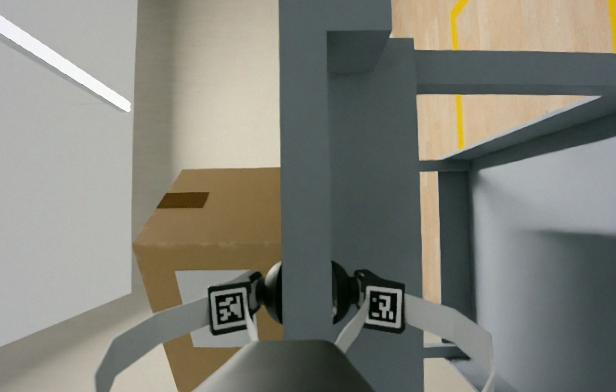

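move(
  blocking=false,
  r2={"joints":{"gripper_m":0.12}},
  cameras=[],
)

wait(
  seconds=2,
  cameras=[],
)

move(
  blocking=false,
  r2={"base":{"strafe_m":0.08},"pace":"slow","contact_limits":{"strafe_m":0.2}},
  cameras=[],
)

wait(
  seconds=2.5,
  cameras=[],
)

move(
  blocking=false,
  r2={"joints":{"gripper_m":-0.038}},
  cameras=[],
)

wait(
  seconds=2.5,
  cameras=["r2_head_camera","r2_wrist_camera"],
)

Scene clock: 967.73 s.
move: r2 moving
r1: as last shown
r1.base_tilt: forward=-1.6 right=+1.3
r1.lidar_m: 3.74 2.60 1.91 1.86 1.95 2.11 2.01 2.15 2.98 2.87 3.00 3.86
r1.servo_current: wrist_yaw_rad=46(59) wrist_pitch_rad=46(52) wrist_roll_rad=52(52) gripper_m=39(46)
r1.wrist_depth_mm: - - - - - - - / - - - - - - - / - - - - - - - / - - - - - - - / - - - - - - - / 1618 1661 1499 198 1499 1499 1464 / 1182 1060 179 183 161 1008 1060
r2.base_odometry: x=-2.424 y=-6.616 heading=+2.510
r2.turned_by_wheels: +0.000
r2.turned_by_imu: +0.001
r2.base_tilt: forward=-0.7 right=+0.0
r2.lidar_m: 0.40 0.41 0.48 0.44 0.47 0.60 1.16 1.21 1.54 2.34 2.39 0.44
r2.base_status: not commanded
r2.joint_positions: lift_m=+0.687 arm_m=+0.000 wrist_yaw_rad=-0.001 wrist_pitch_rad=+0.007 wrist_roll_rad=+1.569 gripper_m=-0.012
r2.joint_status: gripper_m moving
r2.measured_speeds: all 0
r2.motor_effort: lift_m=+19(19) arm_m=+5(5) wheel_0=+3(3) wheel_1=+2(2) wheel_2=-2(2)
r2.servo_current: wrist_yaw_rad=52(52) wrist_pitch_rad=46(52) wrist_roll_rad=52(59) gripper_m=91(143)
r2.contact_limits: translate_m 0.2
r2.hand_pose: x=+0.4592 y=-0.0876 z=+0.8631 quat_wxyz=(+0.708, +0.706, +0.002, -0.003) (m; r2's base frame)
r2.wrist_depth_mm: - - - 195 202 1661 1160 / - - - 194 254 263 263 / - - - 192 253 1708 - / - - 574 191 252 866 - / - - 480 189 250 842 - / - - 187 187 179 831 - / - - 559 - - - -
pictures: none
No camera images: "cameras" was empty.

Scene clock: 969.50 s.
earlier move: r2 done
r1.base_odometry: x=-2.731 y=+2.033 heading=+2.834
r1.turned_by_wheels: +0.000
r1.turned_by_imu: +0.000
r1.base_tilt: forward=-1.6 right=+1.3
r1.lidar_m: 3.76 2.59 1.93 1.83 1.96 2.11 2.03 2.15 2.98 2.88 3.01 3.88
r1.base_status: not commanded
r1.joint_positions: lift_m=+0.250 arm_m=+0.000 wrist_yaw_rad=-0.002 wrist_pitch_rad=+0.002 wrist_roll_rad=+0.000 gripper_m=-0.020
r1.joint_status: not commanded
r1.measured_speeds: all 0
r1.motor_effort: lift_m=+14(14) arm_m=-4(5) wheel_0=+1(2) wheel_1=+2(2) wheel_2=+1(1)
r1.servo_current: wrist_yaw_rad=46(72) wrist_pitch_rad=39(52) wrist_roll_rad=59(65) gripper_m=46(52)
r1.hand_pose: x=+0.4592 y=-0.0881 z=+0.4280 quat_wxyz=(+1.000, +0.000, +0.001, -0.001) (m; r1's base frame)
r1.wrist_depth_mm: - - - - - - - / - - - - - - - / - - - - - - - / - - - - - - - / - - - - - - - / 1661 1576 1499 198 1576 1499 1499 / 1138 1098 178 184 162 1008 1060
r2.base_odometry: x=-2.424 y=-6.616 heading=+2.510
r2.turned_by_wheels: +0.000
r2.turned_by_imu: +0.000
r2.base_tilt: forward=-0.7 right=+0.1
r2.lidar_m: 0.42 0.44 0.49 0.44 0.47 0.61 1.18 1.22 1.54 2.34 2.41 0.44
r2.base_status: not commanded
r2.joint_positions: lift_m=+0.687 arm_m=+0.000 wrist_yaw_rad=-0.001 wrist_pitch_rad=+0.007 wrist_roll_rad=+1.569 gripper_m=+0.120
r2.joint_status: all done
r2.measured_speeds: all 0
r2.motor_effort: lift_m=+19(20) arm_m=+5(5) wheel_0=+3(3) wheel_1=+1(2) wheel_2=-1(2)
r2.servo_current: wrist_yaw_rad=33(59) wrist_pitch_rad=46(52) wrist_roll_rad=46(59) gripper_m=52(143)
r2.contact_limits: translate_m 0.2
r2.hand_pose: x=+0.4592 y=-0.0876 z=+0.8631 quat_wxyz=(+0.708, +0.706, +0.002, -0.003) (m; r2's base frame)
r2.wrist_depth_mm: - - - 204 210 1661 1182 / - - - 204 265 272 272 / - - - 260 263 1576 - / - - 585 260 262 854 - / - - 488 259 259 866 - / - - 200 199 198 - - / - - 585 - - - -
wait: 1.77 of 2 s (r2 has come to rest)
pictures: none
No camera images: "cameras" was empty.

Scene clock: 970.00 s.
move: r2 moving
r1: as last shown
r1.lidar_m: 3.75 2.57 1.93 1.83 1.94 2.10 2.01 2.14 2.97 2.88 3.01 3.88
r1.motor_effort: lift_m=+14(14) arm_m=-4(5) wheel_0=+2(2) wheel_1=+2(2) wheel_2=+1(1)
r1.servo_current: wrist_yaw_rad=33(59) wrist_pitch_rad=39(52) wrist_roll_rad=46(52) gripper_m=39(46)
r1.wrist_depth_mm: - - - - - - - / - - - - - - - / - - - - - - - / - - - - - - - / - - - - - - - / 1618 1661 1499 198 1499 1537 1464 / 1138 1078 179 183 162 1008 1060
r2.base_odometry: x=-2.433 y=-6.628 heading=+2.510
r2.turned_by_wheels: +0.000
r2.turned_by_imu: +0.000
r2.base_tilt: forward=-0.7 right=+0.1
r2.lidar_m: 0.40 0.43 0.48 0.44 0.43 0.61 1.16 1.22 1.53 2.36 2.41 0.44
r2.base_status: strafe_m moving
r2.joint_positions: lift_m=+0.687 arm_m=+0.000 wrist_yaw_rad=-0.001 wrist_pitch_rad=+0.007 wrist_roll_rad=+1.569 gripper_m=+0.120
r2.joint_status: not commanded
r2.measured_speeds: translate_m=+0.000 strafe_m=+0.057 rotate_rad=-0.001 lift_m=+0.000 arm_m=+0.000 wrist_yaw_rad=+0.000 wrist_pitch_rad=+0.000 wrist_roll_rad=+0.000
r2.motor_effort: lift_m=+19(19) arm_m=+5(5) wheel_0=-6(9) wheel_1=+8(9) wheel_2=+1(2)
r2.servo_current: wrist_yaw_rad=39(52) wrist_pitch_rad=46(52) wrist_roll_rad=52(52) gripper_m=59(59)
r2.contact_limits: strafe_m 0.2
r2.hand_pose: x=+0.4592 y=-0.0876 z=+0.8631 quat_wxyz=(+0.708, +0.706, +0.002, -0.003) (m; r2's base frame)
r2.wrist_depth_mm: - - - 204 239 1576 1098 / - - - 203 263 287 286 / - - - 202 263 1618 - / - - 564 258 260 866 - / - - 488 260 260 866 - / - - 200 198 198 - - / - - 585 - - - -
pictures: none
No camera images: "cameras" was empty.

Scene clock: 971.43 s.
earlier move: r2 done
r1.base_odometry: x=-2.731 y=+2.033 heading=+2.834
r1.turned_by_wheels: +0.000
r1.turned_by_imu: +0.000
r1.base_tilt: forward=-1.6 right=+1.3
r1.lidar_m: 3.73 2.62 1.92 1.85 1.95 2.11 2.01 2.14 2.98 2.87 3.04 3.87
r1.base_status: not commanded
r1.joint_positions: lift_m=+0.250 arm_m=+0.000 wrist_yaw_rad=-0.002 wrist_pitch_rad=+0.002 wrist_roll_rad=+0.000 gripper_m=-0.020
r1.joint_status: not commanded
r1.measured_speeds: all 0
r1.motor_effort: lift_m=+14(14) arm_m=-4(5) wheel_0=+2(2) wheel_1=+2(2) wheel_2=+1(1)
r1.servo_current: wrist_yaw_rad=39(65) wrist_pitch_rad=33(52) wrist_roll_rad=59(59) gripper_m=52(52)
r1.hand_pose: x=+0.4592 y=-0.0881 z=+0.4280 quat_wxyz=(+1.000, +0.000, +0.001, -0.001) (m; r1's base frame)
r1.wrist_depth_mm: - - - - - - - / - - - - - - - / - - - - - - - / - - - - - - - / - - - - - - - / 1618 1618 1464 198 1537 1499 1464 / 1138 1060 178 184 162 1025 1060
r2.base_odometry: x=-2.471 y=-6.681 heading=+2.510
r2.turned_by_wheels: +0.000
r2.turned_by_imu: +0.000
r2.base_tilt: forward=-0.6 right=+0.1
r2.lidar_m: 0.40 0.43 0.39 0.37 0.37 0.51 1.16 1.21 1.60 2.41 2.48 0.43
r2.base_status: done
r2.joint_positions: lift_m=+0.687 arm_m=+0.000 wrist_yaw_rad=-0.001 wrist_pitch_rad=+0.007 wrist_roll_rad=+1.569 gripper_m=+0.120
r2.joint_status: not commanded
r2.measured_speeds: all 0
r2.motor_effort: lift_m=+19(20) arm_m=+5(5) wheel_0=-2(11) wheel_1=+4(9) wheel_2=+0(2)
r2.servo_current: wrist_yaw_rad=46(59) wrist_pitch_rad=46(52) wrist_roll_rad=46(59) gripper_m=52(59)
r2.contact_limits: strafe_m 0.2
r2.hand_pose: x=+0.4592 y=-0.0876 z=+0.8631 quat_wxyz=(+0.708, +0.706, +0.002, -0.003) (m; r2's base frame)
r2.wrist_depth_mm: - - - 200 260 1661 1281 / - - - 198 259 1708 - / - - 609 198 258 842 - / - - 492 254 256 866 - / - - 521 256 255 854 - / - - 200 195 200 - - / - - - - - - -
wait: 1.43 of 2.5 s (r2 has come to rest)
pictures: none
No camera images: "cameras" was empty.

Scene clock: 971.93 s.
move: r2 moving
r1: as last shown
r1.lidar_m: 3.75 2.62 1.92 1.85 1.94 2.10 2.01 2.15 2.97 2.87 3.02 3.86
r1.servo_current: wrist_yaw_rad=65(65) wrist_pitch_rad=46(46) wrist_roll_rad=46(59) gripper_m=46(52)
r1.wrist_depth_mm: - - - - - - - / - - - - - - - / - - - - - - - / - - - - - - - / - - - - - - - / 1576 1618 1499 198 1499 1499 1464 / 1138 1078 178 183 161 1008 1078
r2.base_odometry: x=-2.471 y=-6.681 heading=+2.510
r2.turned_by_wheels: +0.000
r2.turned_by_imu: +0.000
r2.base_tilt: forward=-0.7 right=+0.0
r2.lidar_m: 0.39 0.42 0.40 0.37 0.38 0.52 1.19 1.20 1.56 2.43 2.49 0.46
r2.base_status: not commanded
r2.joint_positions: lift_m=+0.687 arm_m=+0.000 wrist_yaw_rad=-0.001 wrist_pitch_rad=+0.007 wrist_roll_rad=+1.569 gripper_m=+0.106
r2.joint_status: gripper_m moving
r2.measured_speeds: all 0
r2.motor_effort: lift_m=+19(20) arm_m=+5(5) wheel_0=-2(2) wheel_1=+3(4) wheel_2=+0(0)
r2.servo_current: wrist_yaw_rad=52(52) wrist_pitch_rad=46(52) wrist_roll_rad=52(59) gripper_m=98(104)
r2.contact_limits: strafe_m 0.2
r2.hand_pose: x=+0.4592 y=-0.0876 z=+0.8631 quat_wxyz=(+0.708, +0.706, +0.002, -0.003) (m; r2's base frame)
r2.wrist_depth_mm: - - - 200 260 1708 1255 / - - - 198 259 1708 - / - - 609 198 257 842 - / - - 492 256 256 866 - / - - 521 254 255 854 - / - - 196 194 190 - - / - - - - - - -
pictures: none
No camera images: "cameras" was empty.

Scene clock: 973.70 s.
earlier move: r2 done
r1.base_odometry: x=-2.731 y=+2.033 heading=+2.834
r1.turned_by_wheels: +0.000
r1.turned_by_imu: +0.000
r1.base_tilt: forward=-1.6 right=+1.2
r1.lidar_m: 3.74 2.60 1.91 1.84 1.95 2.10 2.00 2.16 2.96 2.88 3.01 3.86
r1.base_status: not commanded
r1.joint_positions: lift_m=+0.250 arm_m=+0.000 wrist_yaw_rad=-0.002 wrist_pitch_rad=+0.002 wrist_roll_rad=+0.000 gripper_m=-0.020
r1.joint_status: not commanded
r1.measured_speeds: all 0
r1.motor_effort: lift_m=+14(14) arm_m=-4(5) wheel_0=+2(2) wheel_1=+2(2) wheel_2=+1(1)
r1.servo_current: wrist_yaw_rad=46(65) wrist_pitch_rad=33(52) wrist_roll_rad=52(65) gripper_m=46(52)
r1.hand_pose: x=+0.4592 y=-0.0881 z=+0.4280 quat_wxyz=(+1.000, +0.000, +0.001, -0.001) (m; r1's base frame)
r1.wrist_depth_mm: - - - - - - - / - - - - - - - / - - - - - - - / - - - - - - - / - - - - - - - / 1618 1576 1499 198 1537 1464 1464 / 1138 1060 179 184 162 1025 1078
r2.base_odometry: x=-2.471 y=-6.681 heading=+2.510
r2.turned_by_wheels: +0.000
r2.turned_by_imu: +0.000
r2.base_tilt: forward=-0.6 right=+0.1
r2.lidar_m: 0.40 0.41 0.39 0.35 0.36 0.51 1.16 1.21 1.58 2.41 2.49 0.42
r2.base_status: not commanded
r2.joint_positions: lift_m=+0.687 arm_m=+0.000 wrist_yaw_rad=-0.001 wrist_pitch_rad=+0.007 wrist_roll_rad=+1.569 gripper_m=-0.036
r2.joint_status: all done
r2.measured_speeds: all 0
r2.motor_effort: lift_m=+19(20) arm_m=+4(5) wheel_0=-2(3) wheel_1=+3(4) wheel_2=+0(0)
r2.servo_current: wrist_yaw_rad=39(59) wrist_pitch_rad=46(52) wrist_roll_rad=52(59) gripper_m=137(358)
r2.contact_limits: strafe_m 0.2
r2.hand_pose: x=+0.4592 y=-0.0876 z=+0.8631 quat_wxyz=(+0.708, +0.706, +0.002, -0.003) (m; r2's base frame)
r2.wrist_depth_mm: - - - 186 247 1661 1205 / - - - 185 244 1708 - / - - 591 183 244 831 - / - - 477 182 242 842 - / - - 512 181 241 854 - / - - 183 180 178 153 - / - 136 - - - - -
wait: 1.77 of 2.5 s (r2 has come to rest)
pictures: r2_head_camera, r2_wrist_camera
Images, in order (width x height): r2_head_camera 420x560, r2_wrist_camera 616x392.

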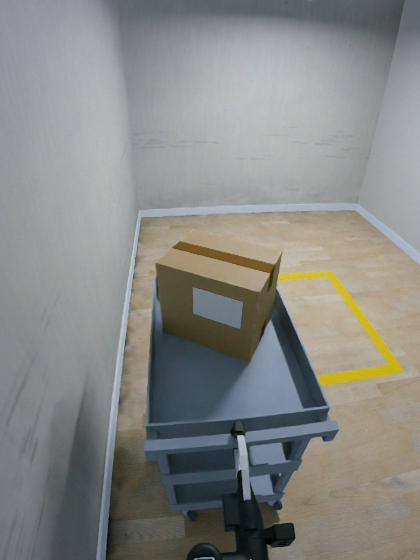

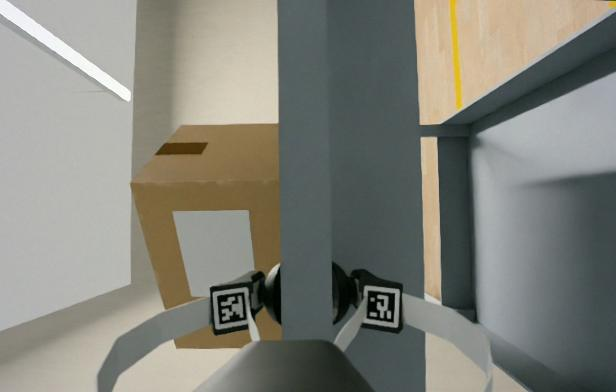

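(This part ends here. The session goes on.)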